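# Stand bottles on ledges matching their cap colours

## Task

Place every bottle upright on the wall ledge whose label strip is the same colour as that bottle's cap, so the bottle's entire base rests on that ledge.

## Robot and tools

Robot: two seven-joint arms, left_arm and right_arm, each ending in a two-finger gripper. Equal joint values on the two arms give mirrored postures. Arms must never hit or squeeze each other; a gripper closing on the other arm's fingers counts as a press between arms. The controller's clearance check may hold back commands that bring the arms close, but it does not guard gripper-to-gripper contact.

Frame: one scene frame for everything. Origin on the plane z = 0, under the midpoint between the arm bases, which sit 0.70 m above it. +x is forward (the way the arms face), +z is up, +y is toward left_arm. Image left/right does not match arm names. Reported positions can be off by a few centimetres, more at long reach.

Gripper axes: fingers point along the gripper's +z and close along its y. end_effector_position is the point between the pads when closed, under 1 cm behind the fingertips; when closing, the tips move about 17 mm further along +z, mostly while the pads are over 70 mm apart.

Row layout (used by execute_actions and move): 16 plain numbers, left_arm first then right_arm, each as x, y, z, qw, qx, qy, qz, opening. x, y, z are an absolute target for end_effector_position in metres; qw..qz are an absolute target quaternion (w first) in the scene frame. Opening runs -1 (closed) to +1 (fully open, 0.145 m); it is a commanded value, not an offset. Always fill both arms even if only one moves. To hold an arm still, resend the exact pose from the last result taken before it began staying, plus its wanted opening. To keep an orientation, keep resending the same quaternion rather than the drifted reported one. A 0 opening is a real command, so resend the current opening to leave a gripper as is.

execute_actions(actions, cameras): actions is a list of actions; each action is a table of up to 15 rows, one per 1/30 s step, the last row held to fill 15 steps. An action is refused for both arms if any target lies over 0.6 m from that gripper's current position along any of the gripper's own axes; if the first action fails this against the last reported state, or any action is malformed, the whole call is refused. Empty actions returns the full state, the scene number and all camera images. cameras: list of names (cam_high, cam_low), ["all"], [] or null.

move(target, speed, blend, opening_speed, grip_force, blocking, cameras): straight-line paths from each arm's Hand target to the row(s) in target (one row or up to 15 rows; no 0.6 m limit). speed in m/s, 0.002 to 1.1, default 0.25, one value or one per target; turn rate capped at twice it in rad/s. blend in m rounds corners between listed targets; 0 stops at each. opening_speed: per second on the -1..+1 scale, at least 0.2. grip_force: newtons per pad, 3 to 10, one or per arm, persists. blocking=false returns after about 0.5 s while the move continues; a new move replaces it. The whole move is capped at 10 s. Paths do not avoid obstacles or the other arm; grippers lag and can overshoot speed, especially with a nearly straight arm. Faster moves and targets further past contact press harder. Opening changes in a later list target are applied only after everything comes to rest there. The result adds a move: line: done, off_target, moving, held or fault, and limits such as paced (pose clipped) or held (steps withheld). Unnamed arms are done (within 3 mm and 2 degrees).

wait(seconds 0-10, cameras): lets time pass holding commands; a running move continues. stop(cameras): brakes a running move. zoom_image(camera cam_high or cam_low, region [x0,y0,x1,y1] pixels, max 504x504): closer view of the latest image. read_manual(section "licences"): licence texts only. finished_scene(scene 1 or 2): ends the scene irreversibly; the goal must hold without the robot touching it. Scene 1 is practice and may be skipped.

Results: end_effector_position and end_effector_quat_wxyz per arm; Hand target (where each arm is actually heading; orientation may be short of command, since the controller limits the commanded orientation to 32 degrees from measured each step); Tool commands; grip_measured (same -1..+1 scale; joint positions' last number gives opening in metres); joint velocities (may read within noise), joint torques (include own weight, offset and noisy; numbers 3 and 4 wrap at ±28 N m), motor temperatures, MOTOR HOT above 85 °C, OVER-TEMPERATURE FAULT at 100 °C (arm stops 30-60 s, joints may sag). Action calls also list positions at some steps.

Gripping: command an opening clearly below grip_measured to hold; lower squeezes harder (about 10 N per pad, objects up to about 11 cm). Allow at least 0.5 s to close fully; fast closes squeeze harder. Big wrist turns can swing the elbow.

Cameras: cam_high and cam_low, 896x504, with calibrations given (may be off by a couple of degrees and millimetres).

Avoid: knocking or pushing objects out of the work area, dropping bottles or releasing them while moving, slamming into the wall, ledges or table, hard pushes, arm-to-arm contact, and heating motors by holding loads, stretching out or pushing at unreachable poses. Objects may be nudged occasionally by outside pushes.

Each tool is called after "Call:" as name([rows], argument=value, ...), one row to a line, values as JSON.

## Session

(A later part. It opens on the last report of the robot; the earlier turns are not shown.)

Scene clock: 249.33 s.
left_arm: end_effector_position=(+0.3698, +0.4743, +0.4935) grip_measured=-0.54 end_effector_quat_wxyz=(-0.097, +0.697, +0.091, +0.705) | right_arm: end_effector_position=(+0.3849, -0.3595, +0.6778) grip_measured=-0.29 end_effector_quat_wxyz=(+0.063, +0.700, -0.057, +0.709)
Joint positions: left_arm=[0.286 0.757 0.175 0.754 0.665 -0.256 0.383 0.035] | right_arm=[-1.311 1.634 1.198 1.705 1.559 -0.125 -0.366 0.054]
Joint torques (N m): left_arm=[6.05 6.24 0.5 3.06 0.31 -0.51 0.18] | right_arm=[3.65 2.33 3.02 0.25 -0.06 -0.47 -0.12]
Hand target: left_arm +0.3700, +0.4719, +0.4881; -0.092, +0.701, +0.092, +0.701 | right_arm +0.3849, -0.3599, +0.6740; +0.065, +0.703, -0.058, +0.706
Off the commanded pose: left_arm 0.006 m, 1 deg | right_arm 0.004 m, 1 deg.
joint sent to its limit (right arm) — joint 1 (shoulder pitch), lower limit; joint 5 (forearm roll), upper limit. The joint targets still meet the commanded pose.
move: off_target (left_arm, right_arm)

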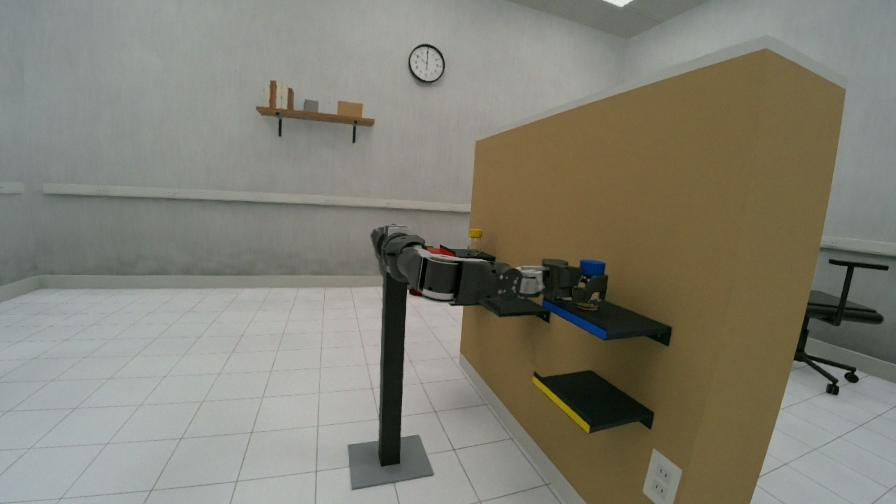

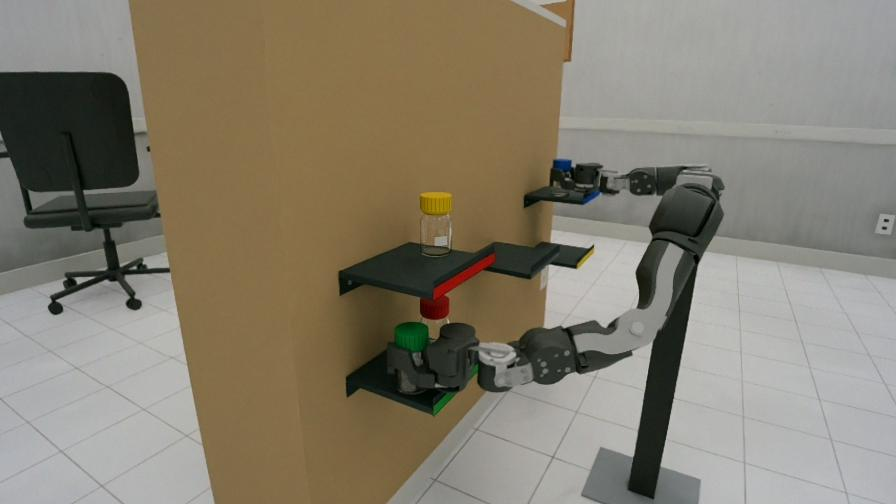

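Call:
move([
  [0.37,0.473,0.492,-0.0923,0.701,0.0923,0.701,-0.12,0.385,-0.36,0.677,0.0616,0.7044,-0.0616,0.7044,0.2],
  [0.26,0.443,0.502,-0.0923,0.701,0.0923,0.701,-0.12,0.25,-0.336,0.685,0.0616,0.7044,-0.0616,0.7044,0.2],
], speed=[0.02,0.12], opening_speed=0.8, cameras=["all"])

Call:
zoom_image(camera="cam_low", region=[330, 170, 630, 420])

Call:
zoom_image(camera="cam_high", region=[420, 200, 680, 440])

Scene clock: 267.57 s.
left_arm: end_effector_position=(+0.2600, +0.4433, +0.5013) grip_measured=-0.12 end_effector_quat_wxyz=(-0.093, +0.703, +0.091, +0.700) | right_arm: end_effector_position=(+0.2500, -0.3363, +0.6842) grip_measured=+0.20 end_effector_quat_wxyz=(+0.061, +0.704, -0.064, +0.704)
Joint positions: left_arm=[-0.471 0.668 0.573 1.417 0.804 -0.186 0.291 0.067] | right_arm=[-1.302 0.945 1.348 2.299 1.456 0.1 -0.292 0.09]
Joint torques (N m): left_arm=[1.6 5.92 2.47 4.56 0.32 -0.66 0.07] | right_arm=[-0.01 1.7 4.6 0.77 -0.07 -0.32 0.16]
Hand target: left_arm +0.2600, +0.4429, +0.5019; -0.092, +0.701, +0.092, +0.701 | right_arm +0.2500, -0.3360, +0.6850; +0.062, +0.704, -0.062, +0.704
Off the commanded pose: left_arm 0.001 m, 0 deg | right_arm 0.001 m, 0 deg.
move: done

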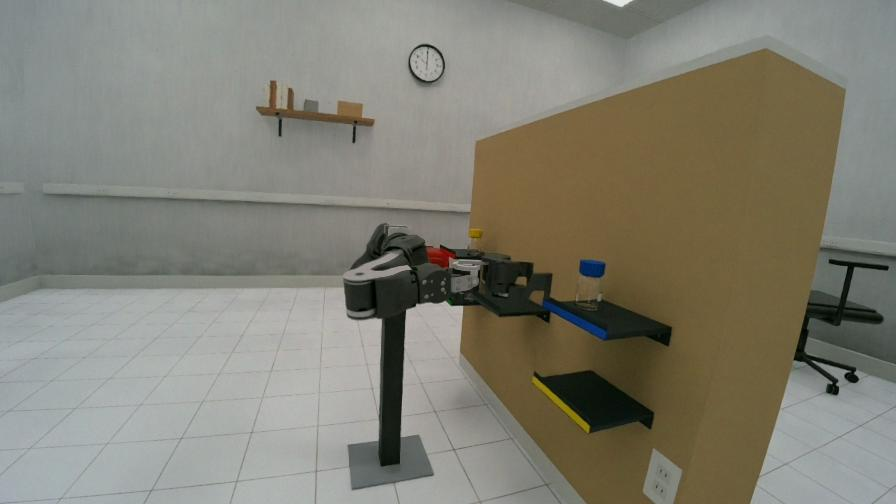

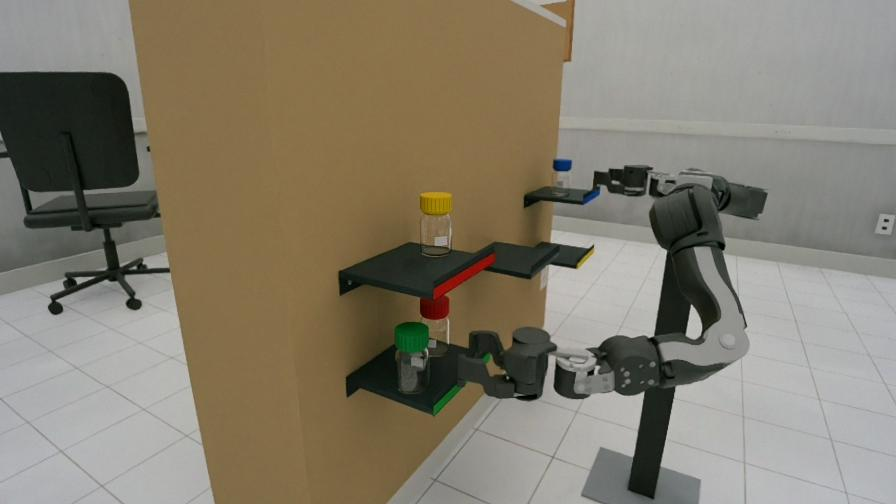

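Scaled by 1.680 from the camera's 896x504 image, which has a finer 1280x720 frame.

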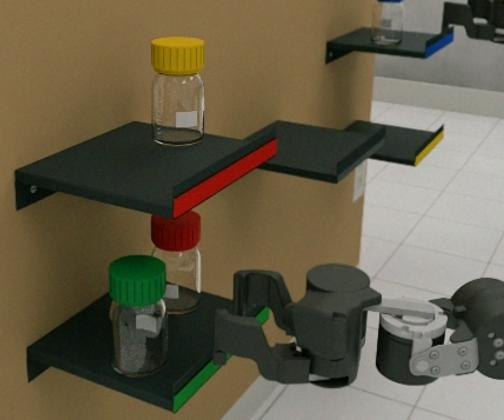

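Scaled by 1.938 from the camera's 896x504 image, which has a finer 1280x720 frame.

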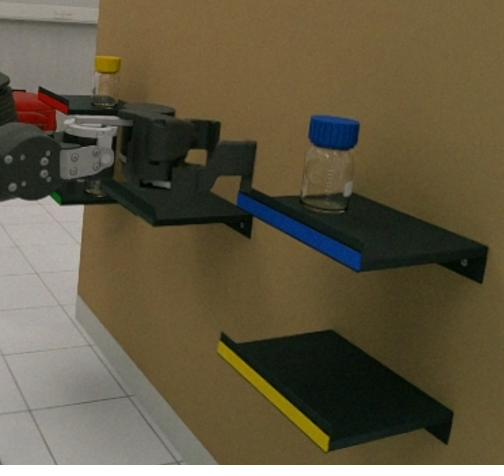

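Call:
move([
  [0.21,0.40,0.53,-0.0923,0.701,0.0923,0.701,0.4,0.23,-0.33,0.66,0.0616,0.7044,-0.0616,0.7044,0.6],
  [0.21,0.34,0.62,-0.0616,0.7044,0.0616,0.7044,0.6,0.24,-0.28,0.60,0,0.7071,0,0.7071,0.6],
  [0.25,0.328,0.695,-0.0616,0.7044,0.0616,0.7044,0.6,0.24,-0.25,0.58,0,0.7071,0,0.7071,0.6],
  [0.32,0.338,0.695,-0.0616,0.7044,0.0616,0.7044,0.6,0.24,-0.25,0.58,0,0.7071,0,0.7071,0.6],
], blend=[0.04,0.04,0.02,0], speed=0.2, cameras=["all"])

Call:
zoom_image(camera="cam_low", region=[380, 160, 580, 290])

Call:
zoom_image(camera="cam_high", region=[420, 200, 540, 310])

Scene clock: 283.37 s.
left_arm: end_effector_position=(+0.3204, +0.3370, +0.6970) grip_measured=+0.60 end_effector_quat_wxyz=(-0.062, +0.703, +0.058, +0.706) | right_arm: end_effector_position=(+0.2404, -0.2502, +0.5807) grip_measured=+0.60 end_effector_quat_wxyz=(+0.000, +0.706, +0.002, +0.708)
Joint positions: left_arm=[-0.588 1.226 0.797 2.068 1.391 0.288 -0.416 0.119] | right_arm=[-1.091 0.937 0.464 2.341 0.854 -0.264 -0.392 0.119]
Joint torques (N m): left_arm=[2.91 4.76 2.37 1.36 -0.01 -0.67 -0.05] | right_arm=[0.15 2.07 1.63 3.17 -0.18 -0.41 -0.14]
Hand target: left_arm +0.3200, +0.3380, +0.6950; -0.062, +0.704, +0.062, +0.704 | right_arm +0.2400, -0.2500, +0.5801; +0.000, +0.707, +0.000, +0.707
Off the commanded pose: left_arm 0.002 m, 0 deg | right_arm 0.001 m, 0 deg.
move: done; blend cut to 0.0358 m at target 1, 0 m at target 2

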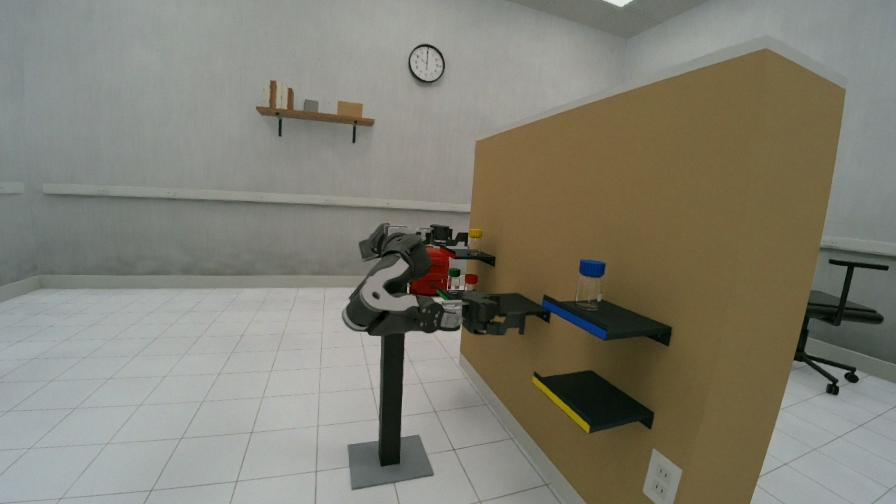

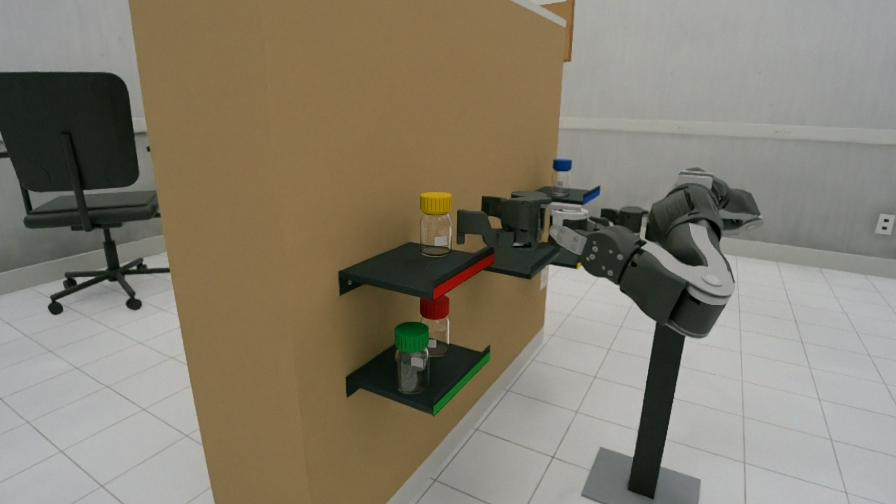

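Scaled by 2.520 from the camera's 896x504 image, which has a finer 1280x720 frame.

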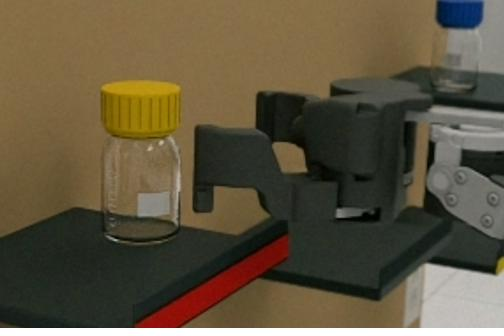

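Scaled by 4.200 from the camera's 896x504 image, which has a finer 1280x720 frame.

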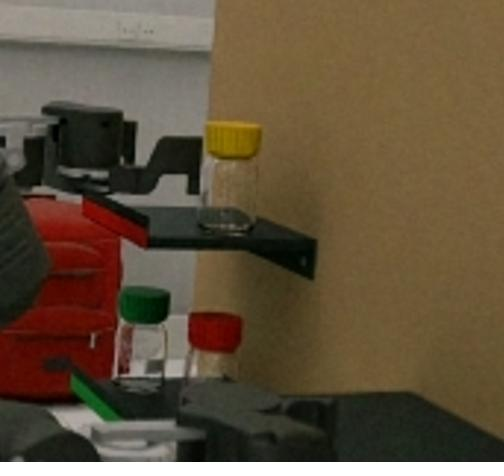

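Call:
move([
  [0.40,0.342,0.692,-0.0616,0.7044,0.0616,0.7044,0.6,0.24,-0.25,0.58,0,0.7071,0,0.7071,0.6],
], speed=0.1, cameras=["all"])

Call:
zoom_image(camera="cam_low", region=[380, 160, 580, 290])

Call:
zoom_image(camera="cam_high", region=[420, 200, 540, 310])

Scene clock: 309.10 s.
left_arm: end_effector_position=(+0.4002, +0.3411, +0.6955) grip_measured=+0.60 end_effector_quat_wxyz=(-0.061, +0.700, +0.060, +0.709) | right_arm: end_effector_position=(+0.2404, -0.2502, +0.5807) grip_measured=+0.60 end_effector_quat_wxyz=(+0.000, +0.706, +0.002, +0.708)
Joint positions: left_arm=[-1.407 1.716 1.373 1.7 1.584 -0.049 -0.443 0.119] | right_arm=[-1.091 0.937 0.464 2.341 0.854 -0.264 -0.392 0.119]
Joint torques (N m): left_arm=[5.37 1.2 2.86 0.02 -0.02 -0.5 0.04] | right_arm=[0.17 2.12 1.63 3.29 -0.19 -0.42 -0.14]
Hand target: left_arm +0.4000, +0.3420, +0.6921; -0.062, +0.704, +0.061, +0.705 | right_arm +0.2400, -0.2500, +0.5801; +0.000, +0.707, +0.000, +0.707
Off the commanded pose: left_arm 0.004 m, 1 deg | right_arm 0.001 m, 0 deg.
joint sent to its limit (left arm) — joint 1 (shoulder pitch), lower limit; joint 5 (forearm roll), upper limit. The joint targets still meet the commanded pose.
move: off_target (left_arm)

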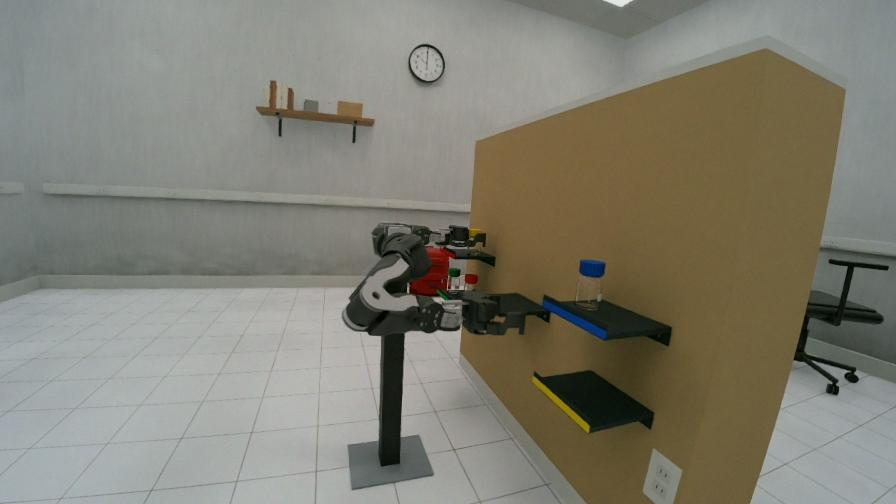

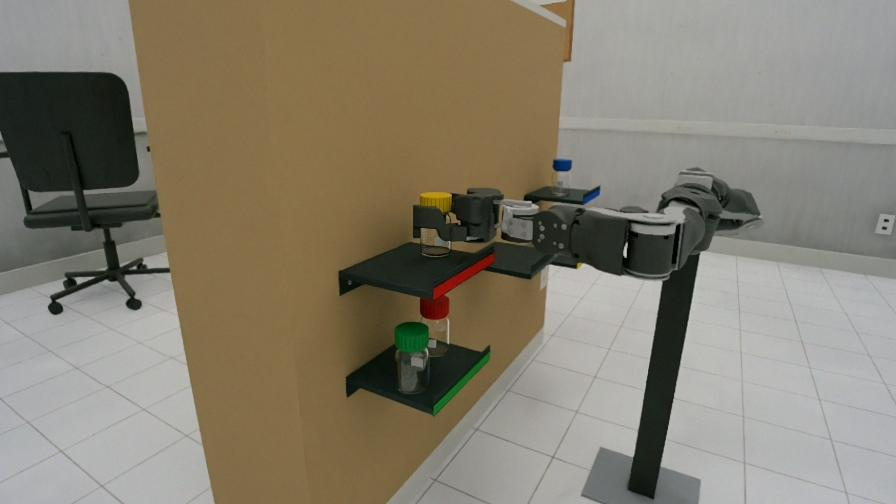

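Scaled by 2.520 from the camera's 896x504 image, which has a finer 1280x720 frame.

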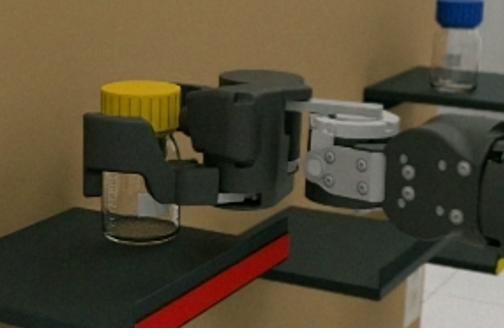

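Scaled by 4.200 from the camera's 896x504 image, which has a finer 1280x720 frame.

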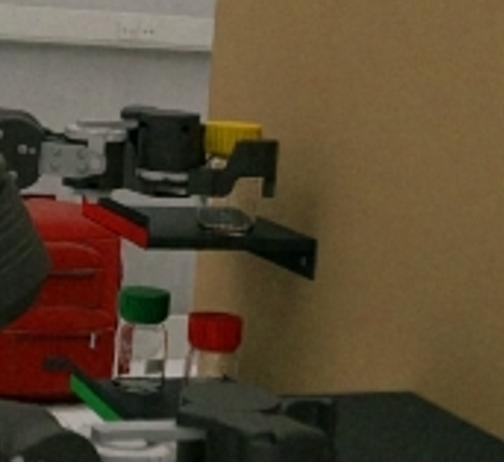

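Call:
move([
  [0.40,0.342,0.692,-0.0616,0.7044,0.0616,0.7044,-1,0.24,-0.25,0.58,0,0.7071,0,0.7071,0.6],
  [0.40,0.342,0.74,-0.0616,0.7044,0.0616,0.7044,-1,0.24,-0.30,0.58,0,0.7071,0,0.7071,0.6],
  [0.25,0.31,0.74,-0.0616,0.7044,0.0616,0.7044,-1,0.24,-0.30,0.58,0,0.7071,0,0.7071,0.6],
  [0.24,0.16,0.68,0,0.7071,0,0.7071,-1,0.24,-0.30,0.58,0,0.7071,0,0.7071,0.6],
  [0.27,0.01,0.645,0,0.7071,0,0.7071,-1,0.24,-0.30,0.58,0,0.7071,0,0.7071,0.6],
], speed=[0.02,0.1,0.15,0.18,0.18], blend=[0,0.01,0.04,0.04,0], opening_speed=0.9, cameras=["all"])

Call:
zoom_image(camera="cam_low", region=[400, 160, 650, 330])

Call:
zoom_image(camera="cam_high", region=[420, 200, 620, 340])

Scene clock: 335.57 s.
left_arm: end_effector_position=(+0.2706, +0.0088, +0.6433) grip_measured=-0.38 end_effector_quat_wxyz=(+0.002, +0.710, -0.001, +0.705) | right_arm: end_effector_position=(+0.2400, -0.2994, +0.5786) grip_measured=+0.60 end_effector_quat_wxyz=(+0.000, +0.709, +0.000, +0.705)
Joint positions: left_arm=[0.379 0.032 -1.07 2.255 0.507 0.782 -1.404 0.047] | right_arm=[-1.204 0.908 0.691 2.178 1.03 -0.317 -0.136 0.119]
Joint torques (N m): left_arm=[5.21 -1.78 0.1 4.57 -0.33 -0.14 -0.04] | right_arm=[0.04 1.57 4.16 2.15 0.09 -0.53 0.18]
Hand target: left_arm +0.2700, +0.0100, +0.6450; +0.000, +0.707, +0.000, +0.707 | right_arm +0.2400, -0.3000, +0.5800; +0.000, +0.707, +0.000, +0.707
Off the commanded pose: left_arm 0.002 m, 0 deg | right_arm 0.001 m, 0 deg.
joint sent to its limit (left arm) — joint 6 (wrist pitch), upper limit. The joint targets still meet the commanded pose.
move: done; limits=paced

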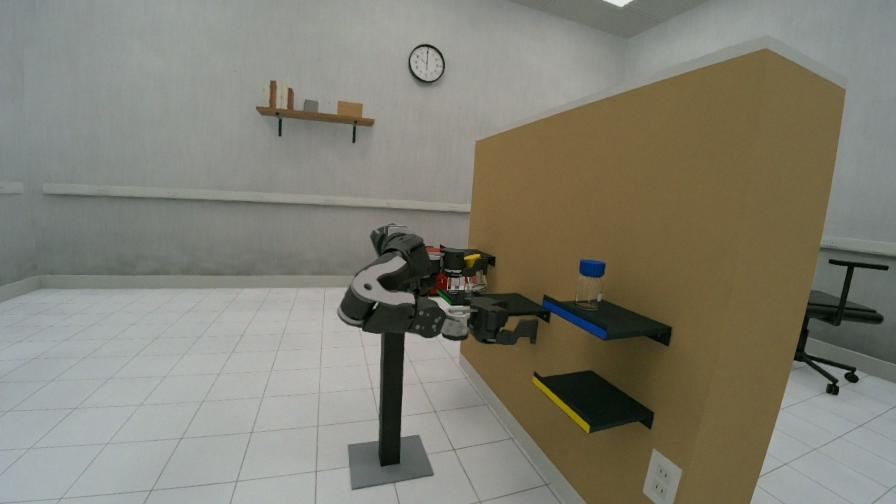

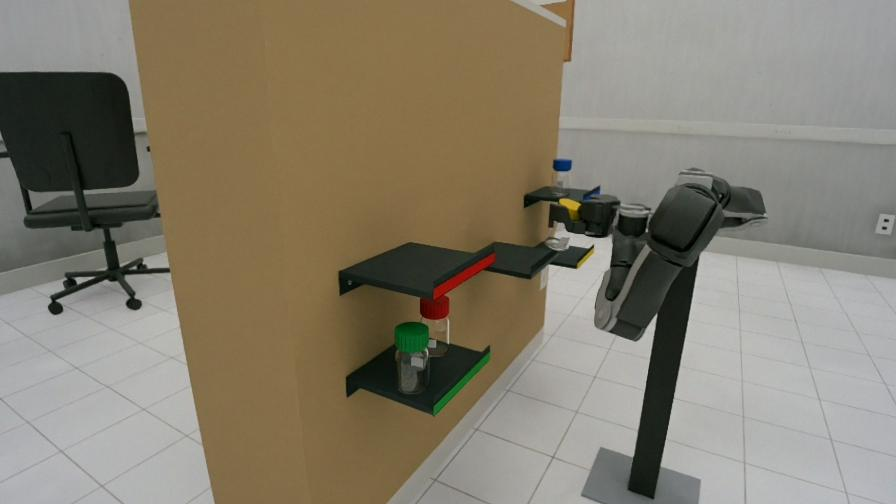

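Scaled by 2.016 from the camera's 896x504 image, which has a finer 1280x720 frame.

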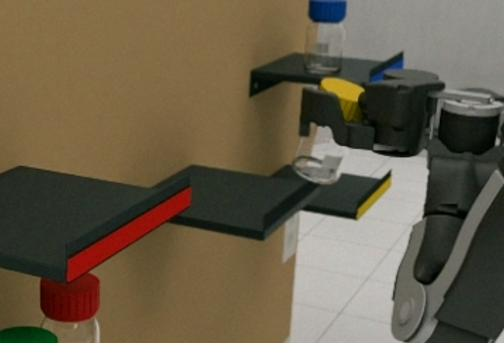

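Scaled by 2.520 from the camera's 896x504 image, which has a finer 1280x720 frame.

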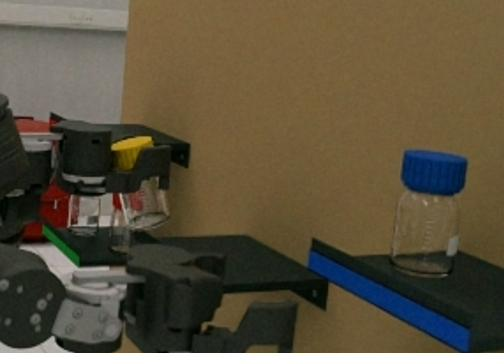

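Call:
move([
  [0.28,0.01,0.66,0,0.8116,0,0.5843,-1,0.24,-0.30,0.58,0,0.7071,0,0.7071,0.6],
], speed=0.1, cameras=["all"])

Call:
zoom_image(camera="cam_low", region=[400, 160, 650, 330])

Call:
zoom_image(camera="cam_high", region=[420, 200, 620, 340])

Scene clock: 367.00 s.
left_arm: end_effector_position=(+0.2802, +0.0082, +0.6577) grip_measured=-0.38 end_effector_quat_wxyz=(+0.074, +0.748, -0.002, +0.660) | right_arm: end_effector_position=(+0.2400, -0.2994, +0.5786) grip_measured=+0.60 end_effector_quat_wxyz=(+0.000, +0.709, +0.000, +0.705)
Joint positions: left_arm=[0.557 0.047 -0.962 2.316 0.988 0.782 -1.578 0.047] | right_arm=[-1.204 0.908 0.691 2.178 1.03 -0.317 -0.136 0.119]
Joint torques (N m): left_arm=[6.08 -1.36 1.33 3.7 -0.31 -0.03 0.08] | right_arm=[0.09 1.62 4.04 2.11 0.13 -0.53 0.16]
Hand target: left_arm +0.2802, +0.0100, +0.6597; +0.072, +0.745, +0.000, +0.663 | right_arm +0.2400, -0.3000, +0.5800; +0.000, +0.707, +0.000, +0.707
Off the commanded pose: left_arm 0.003 m, 14 deg | right_arm 0.001 m, 0 deg.
joint sent to its limit (left arm) — joint 6 (wrist pitch), upper limit; joint 7 (wrist yaw), lower limit. The joint targets are off in orientation, not in position.
move: off_target (left_arm)

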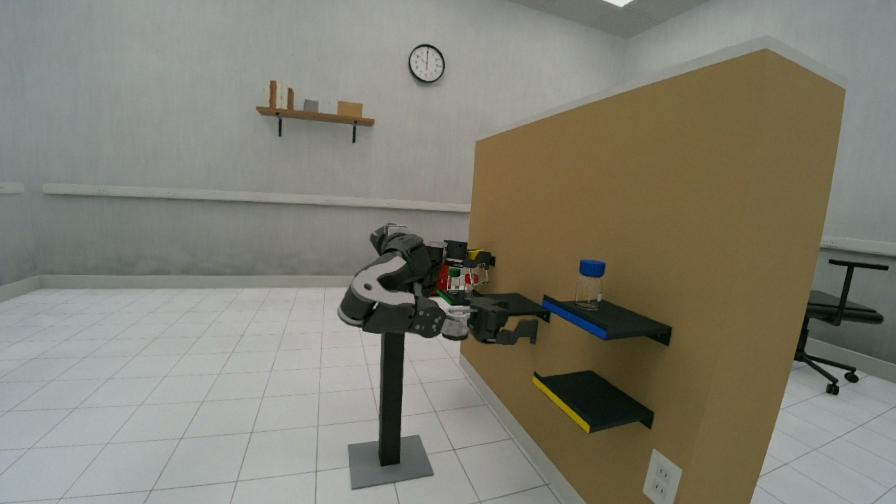

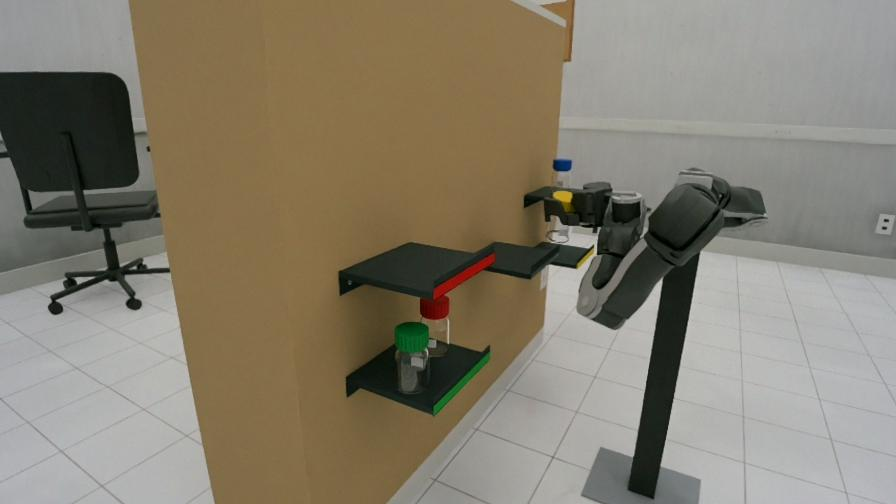

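Scaled by 2.016 from the camera's 896x504 image, which has a finer 1280x720 frame.

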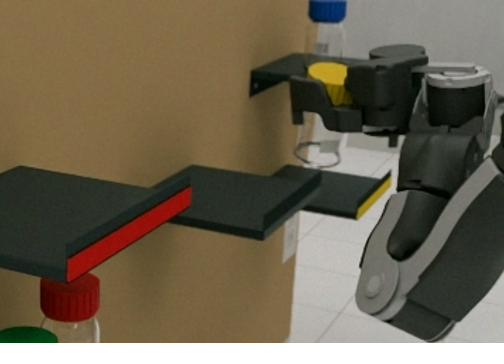

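Scaled by 2.520 from the camera's 896x504 image, which has a finer 1280x720 frame.

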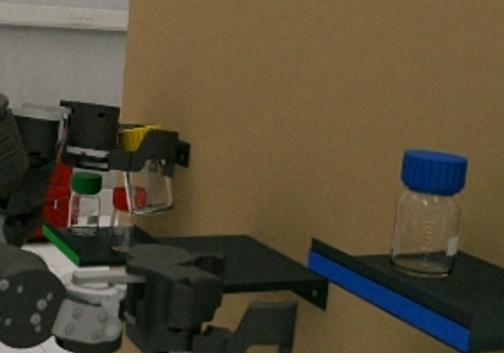

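Call:
move([
  [0.25,0.1,0.64,0,0.7071,0,0.7071,-1,0.24,-0.30,0.58,0,0.7071,0,0.7071,0.6],
  [0.23,0.25,0.58,-0.06,0.7044,0.06,0.7044,-1,0.24,-0.30,0.58,0,0.7071,0,0.7071,0.6],
  [0.25,0.40,0.52,-0.0923,0.701,0.0923,0.701,-1,0.24,-0.30,0.58,0,0.7071,0,0.7071,0.6],
], speed=0.15, blend=[0.04,0.04,0], cameras=["all"])

Call:
zoom_image(camera="cam_low", region=[400, 260, 650, 430])

Scene clock: 388.77 s.
left_arm: end_effector_position=(+0.2506, +0.3990, +0.5188) grip_measured=-0.38 end_effector_quat_wxyz=(-0.111, +0.766, +0.095, +0.626) | right_arm: end_effector_position=(+0.2400, -0.2994, +0.5786) grip_measured=+0.60 end_effector_quat_wxyz=(+0.000, +0.709, +0.000, +0.705)
Joint positions: left_arm=[0.579 1.75 -1.564 1.834 1.498 -0.783 -0.406 0.047] | right_arm=[-1.204 0.908 0.691 2.178 1.03 -0.317 -0.136 0.119]
Joint torques (N m): left_arm=[3.18 7.19 1.36 0.27 0 -0.78 0.21] | right_arm=[0.01 1.73 4.05 2.21 0.11 -0.53 0.16]
Hand target: left_arm +0.2503, +0.4000, +0.5202; -0.112, +0.764, +0.095, +0.628 | right_arm +0.2400, -0.3000, +0.5800; +0.000, +0.707, +0.000, +0.707
Off the commanded pose: left_arm 0.002 m, 12 deg | right_arm 0.001 m, 0 deg.
joint sent to its limit (left arm) — joint 3 (upper arm roll), lower limit; joint 6 (wrist pitch), lower limit. The joint targets are off in orientation, not in position.
move: off_target (left_arm)

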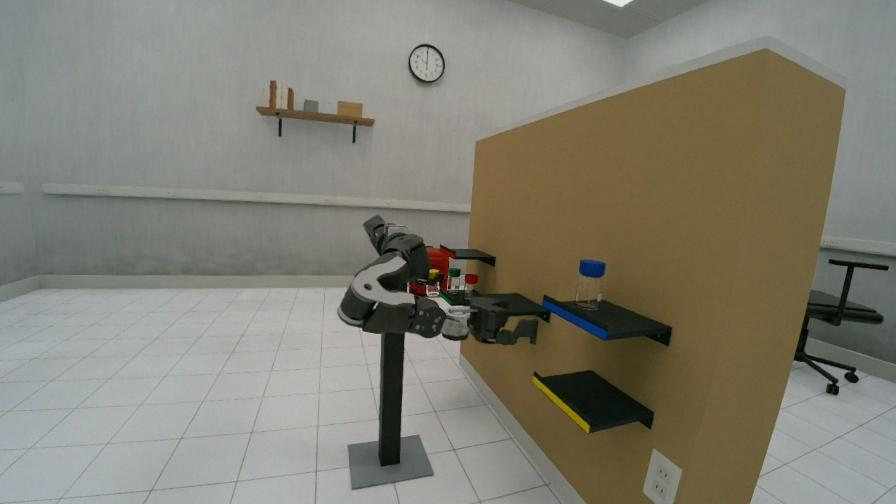

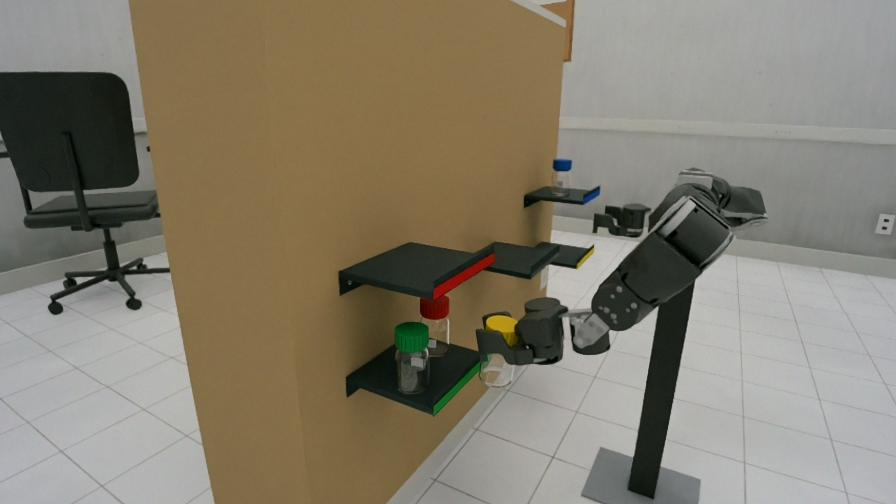

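Scaled by 2.016 from the camera's 896x504 image, which has a finer 1280x720 frame.

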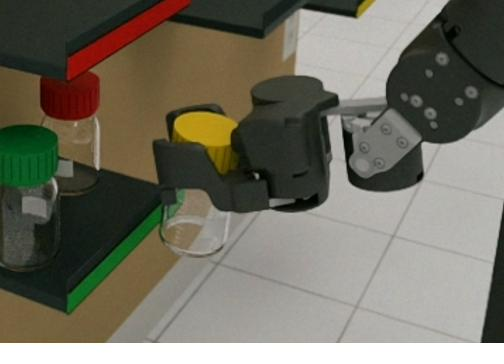

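Call:
move([
  [0.24,0.25,0.5,0,0.7071,0,0.7071,-1,0.24,-0.30,0.58,0,0.7071,0,0.7071,0.6],
  [0.25,0.12,0.5,0,0.7071,0,0.7071,-1,0.24,-0.32,0.58,0,0.7071,0,0.7071,0.6],
], speed=0.15, blend=[0.04,0])

Scene clock: 399.00 s.
left_arm: end_effector_position=(+0.2494, +0.1190, +0.4995) grip_measured=-0.38 end_effector_quat_wxyz=(+0.004, +0.710, +0.000, +0.705) | right_arm: end_effector_position=(+0.2401, -0.3193, +0.5786) grip_measured=+0.60 end_effector_quat_wxyz=(+0.000, +0.709, +0.000, +0.705)
Joint positions: left_arm=[0.186 0.859 -1.308 2.102 0.403 -0.259 -1.275 0.047] | right_arm=[-1.207 0.898 0.748 2.1 1.087 -0.317 -0.031 0.119]
Joint torques (N m): left_arm=[3.1 2.1 1.25 3.88 -0.62 -0.25 -0.01] | right_arm=[-0.07 1.81 4.45 1.91 0.18 -0.5 0.16]
Hand target: left_arm +0.2500, +0.1200, +0.4999; +0.000, +0.707, +0.000, +0.707 | right_arm +0.2400, -0.3200, +0.5800; +0.000, +0.707, +0.000, +0.707
Off the commanded pose: left_arm 0.001 m, 1 deg | right_arm 0.002 m, 0 deg.
move: done

Call:
move([
  [0.25,0.02,0.5,0,0.7071,0,0.7071,-1,0.24,-0.32,0.58,0,0.7071,0,0.7071,0.6],
  [0.26,0.0,0.64,0,0.7071,0,0.7071,-1,0.24,-0.32,0.58,0,0.7071,0,0.7071,0.6],
], speed=0.15, blend=[0.03,0])

Scene clock: 407.77 s.
left_arm: end_effector_position=(+0.2598, -0.0019, +0.6400) grip_measured=-0.38 end_effector_quat_wxyz=(+0.004, +0.707, -0.002, +0.707) | right_arm: end_effector_position=(+0.2401, -0.3193, +0.5786) grip_measured=+0.60 end_effector_quat_wxyz=(+0.000, +0.709, +0.000, +0.705)
Joint positions: left_arm=[0.393 0.019 -1.162 2.239 0.511 0.745 -1.486 0.047] | right_arm=[-1.207 0.898 0.748 2.1 1.087 -0.317 -0.031 0.119]
Joint torques (N m): left_arm=[3.92 -2.15 0.92 3.82 -0.39 -0.07 -0.04] | right_arm=[-0.07 1.73 4.59 1.95 0.17 -0.51 0.16]
Hand target: left_arm +0.2600, +0.0000, +0.6401; +0.000, +0.707, +0.000, +0.707 | right_arm +0.2400, -0.3200, +0.5800; +0.000, +0.707, +0.000, +0.707
Off the commanded pose: left_arm 0.002 m, 1 deg | right_arm 0.002 m, 0 deg.
move: done

Call:
move([
  [0.26,0.01,0.66,0.0493,0.7054,-0.0493,0.7054,-1,0.24,-0.32,0.58,0,0.7071,0,0.7071,0.6],
  [0.38,0.01,0.66,0.0493,0.7054,-0.0493,0.7054,-1,0.24,-0.32,0.58,0,0.7071,0,0.7071,0.6],
  [0.385,0.01,0.65,0.0408,0.8097,-0.0566,0.5829,-1,0.24,-0.32,0.58,0,0.7071,0,0.7071,0.6],
], speed=0.13, blend=[0.005,0.01,0], cameras=["all"])

Call:
zoom_image(camera="cam_low", region=[440, 160, 640, 290])

Call:
zoom_image(camera="cam_high", region=[420, 200, 620, 340])

Scene clock: 428.13 s.
left_arm: end_effector_position=(+0.3843, +0.0085, +0.6501) grip_measured=-0.38 end_effector_quat_wxyz=(+0.046, +0.810, -0.057, +0.582) | right_arm: end_effector_position=(+0.2401, -0.3193, +0.5786) grip_measured=+0.60 end_effector_quat_wxyz=(+0.000, +0.709, +0.000, +0.705)
Joint positions: left_arm=[0.931 0.168 -0.813 1.854 1.397 0.782 -1.35 0.047] | right_arm=[-1.207 0.898 0.748 2.1 1.087 -0.317 -0.031 0.119]
Joint torques (N m): left_arm=[9.16 -0.57 1.47 2.24 -0.32 -0.16 -0.04] | right_arm=[-0.04 1.75 4.42 1.87 0.16 -0.49 0.16]
Hand target: left_arm +0.3850, +0.0099, +0.6500; +0.041, +0.810, -0.057, +0.583 | right_arm +0.2400, -0.3200, +0.5800; +0.000, +0.707, +0.000, +0.707
Off the commanded pose: left_arm 0.002 m, 1 deg | right_arm 0.002 m, 0 deg.
joint sent to its limit (left arm) — joint 6 (wrist pitch), upper limit. The joint targets still meet the commanded pose.
move: done

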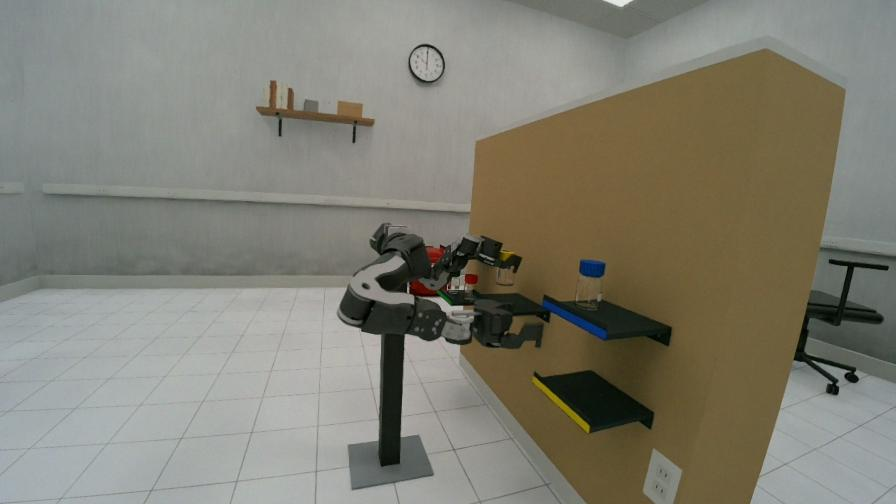

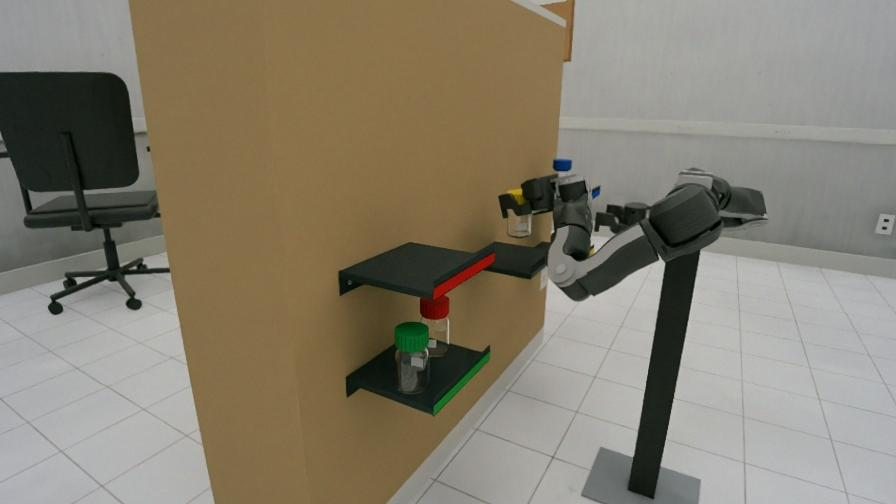

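Scaled by 2.520 from the camera's 896x504 image, which has a finer 1280x720 frame.

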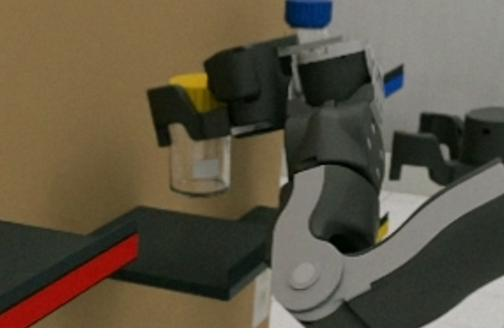

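Scaled by 2.520 from the camera's 896x504 image, which has a finer 1280x720 frame.

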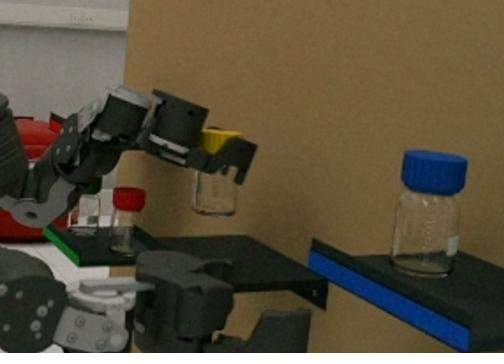

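Call:
move([
  [0.405,0.012,0.64,0.0408,0.8097,-0.0566,0.5829,-1,0.24,-0.32,0.58,0,0.7071,0,0.7071,0.6],
  [0.405,0.012,0.596,0.0408,0.8097,-0.0566,0.5829,-1,0.24,-0.32,0.58,0,0.7071,0,0.7071,0.6],
  [0.405,0.012,0.588,0.0408,0.8097,-0.0566,0.5829,-1,0.24,-0.32,0.58,0,0.7071,0,0.7071,0.6],
], speed=[0.08,0.06,0.02], cameras=["all"])

Call:
zoom_image(camera="cam_low", region=[440, 160, 640, 290])

Call:
zoom_image(camera="cam_high", region=[420, 200, 620, 340])

Scene clock: 449.90 s.
left_arm: end_effector_position=(+0.4054, +0.0119, +0.5948) grip_measured=-0.38 end_effector_quat_wxyz=(+0.042, +0.804, -0.054, +0.590) | right_arm: end_effector_position=(+0.2401, -0.3193, +0.5786) grip_measured=+0.60 end_effector_quat_wxyz=(+0.000, +0.709, +0.000, +0.705)
Joint positions: left_arm=[0.854 0.254 -0.943 1.725 1.18 0.572 -1.097 0.047] | right_arm=[-1.207 0.898 0.748 2.1 1.087 -0.317 -0.031 0.119]
Joint torques (N m): left_arm=[6.71 -0.3 1.51 2.09 -0.14 -0.32 0.23] | right_arm=[-0.01 1.62 4.46 1.95 0.18 -0.51 0.16]
Motor temperatures (°C): left_arm=[26 22 23 22 22 24 21] | right_arm=[20 23 25 19 20 21 21]
Hand target: left_arm +0.4049, +0.0120, +0.5880; +0.041, +0.810, -0.057, +0.583 | right_arm +0.2400, -0.3200, +0.5800; +0.000, +0.707, +0.000, +0.707
Off the commanded pose: left_arm 0.007 m, 1 deg | right_arm 0.002 m, 0 deg.
move: off_target (left_arm)

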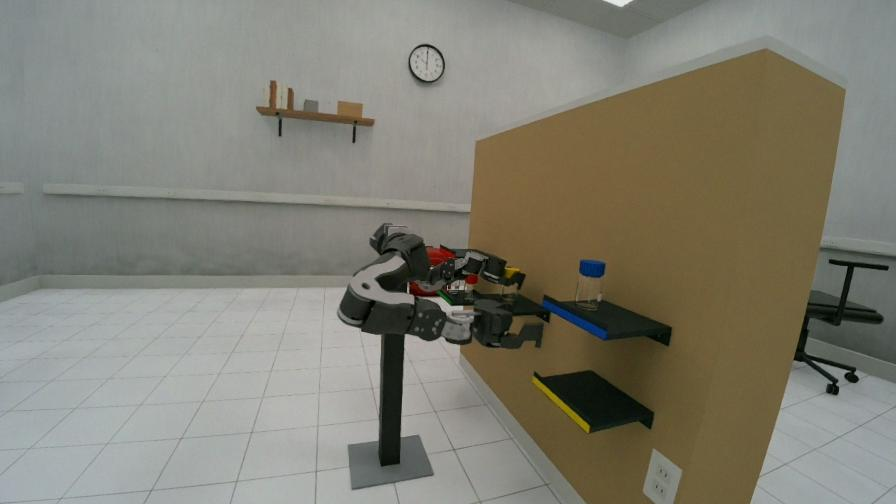

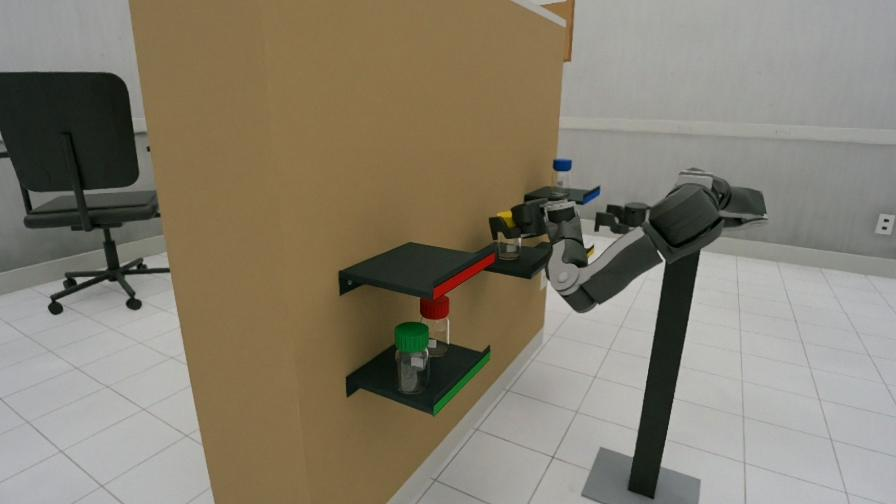

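Scaled by 2.520 from the camera's 896x504 image, which has a finer 1280x720 frame.

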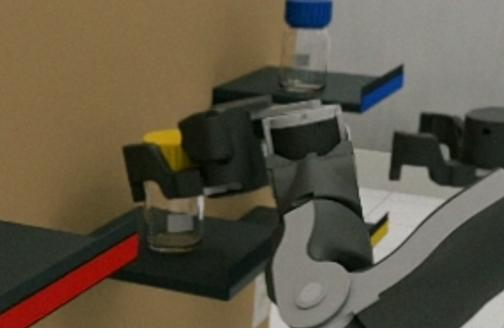

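Scaled by 2.520 from the camera's 896x504 image, which has a finer 1280x720 frame.

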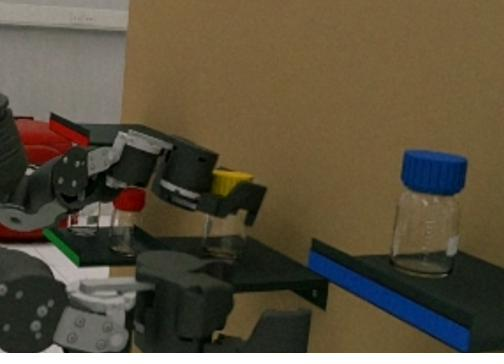

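Call:
move([
  [0.405,0.012,0.592,0.0408,0.8097,-0.0566,0.5829,0.15,0.24,-0.32,0.58,0,0.7071,0,0.7071,0.6],
  [0.27,0.03,0.64,0.0408,0.8097,-0.0566,0.5829,0.15,0.24,-0.32,0.58,0,0.7071,0,0.7071,0.6],
], speed=[0.02,0.1], opening_speed=0.5, cameras=["all"])

Call:
zoom_image(camera="cam_low", region=[400, 160, 640, 320])

Call:
zoom_image(camera="cam_high", region=[420, 200, 620, 340])

Scene clock: 462.13 s.
left_arm: end_effector_position=(+0.2710, +0.0302, +0.6412) grip_measured=+0.15 end_effector_quat_wxyz=(+0.067, +0.765, -0.044, +0.639) | right_arm: end_effector_position=(+0.2401, -0.3193, +0.5786) grip_measured=+0.60 end_effector_quat_wxyz=(+0.000, +0.709, +0.000, +0.705)
Joint positions: left_arm=[0.54 0.235 -0.94 2.434 1.144 0.781 -1.579 0.087] | right_arm=[-1.207 0.898 0.748 2.1 1.087 -0.317 -0.031 0.119]
Joint torques (N m): left_arm=[4.05 -1.2 0.39 2.25 -0.3 0.01 0.07] | right_arm=[-0.12 1.57 4.49 1.88 0.15 -0.53 0.17]
Hand target: left_arm +0.2708, +0.0297, +0.6395; +0.066, +0.767, -0.046, +0.637 | right_arm +0.2400, -0.3200, +0.5800; +0.000, +0.707, +0.000, +0.707
Off the commanded pose: left_arm 0.002 m, 9 deg | right_arm 0.002 m, 0 deg.
joint read past its limit (left arm) — joint 4 (elbow), upper limit, where the elbow is as bent as it goes.
joint sent to its limit (left arm) — joint 4 (elbow), upper limit, where the elbow is as bent as it goes; joint 6 (wrist pitch), upper limit; joint 7 (wrist yaw), lower limit. The joint targets are off in orientation, not in position.
move: off_target (left_arm)

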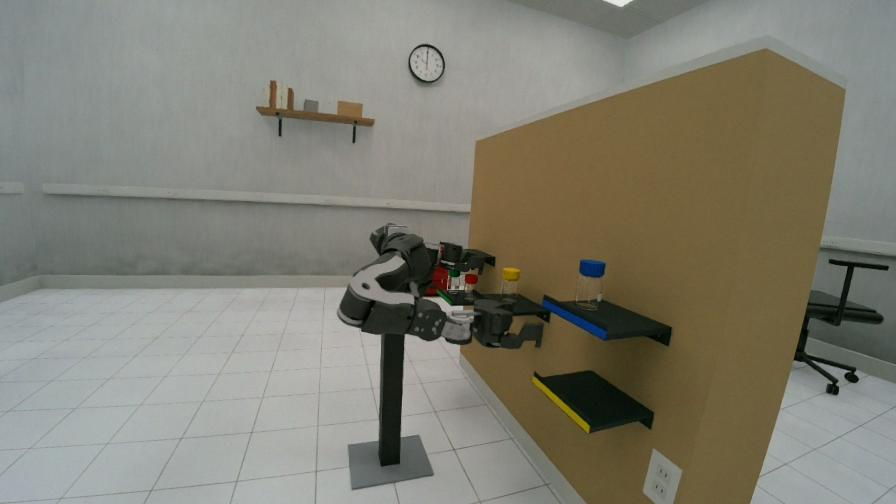

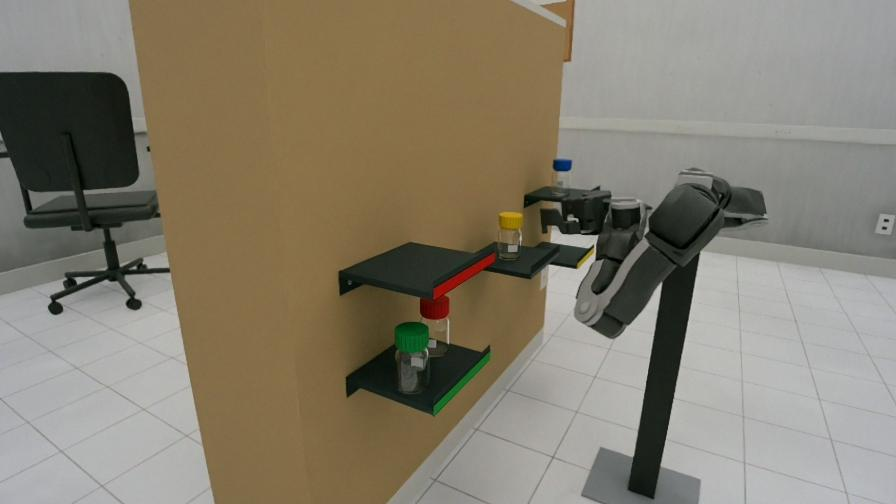

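Scaled by 2.100 from the camera's 896x504 image, which has a finer 1280x720 frame.

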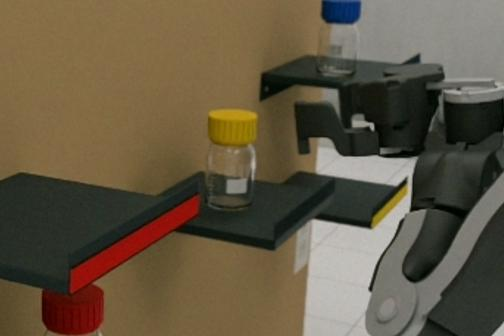

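Scaled by 2.520 from the camera's 896x504 image, which has a finer 1280x720 frame.

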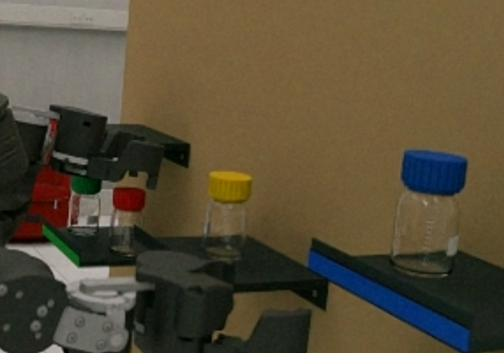

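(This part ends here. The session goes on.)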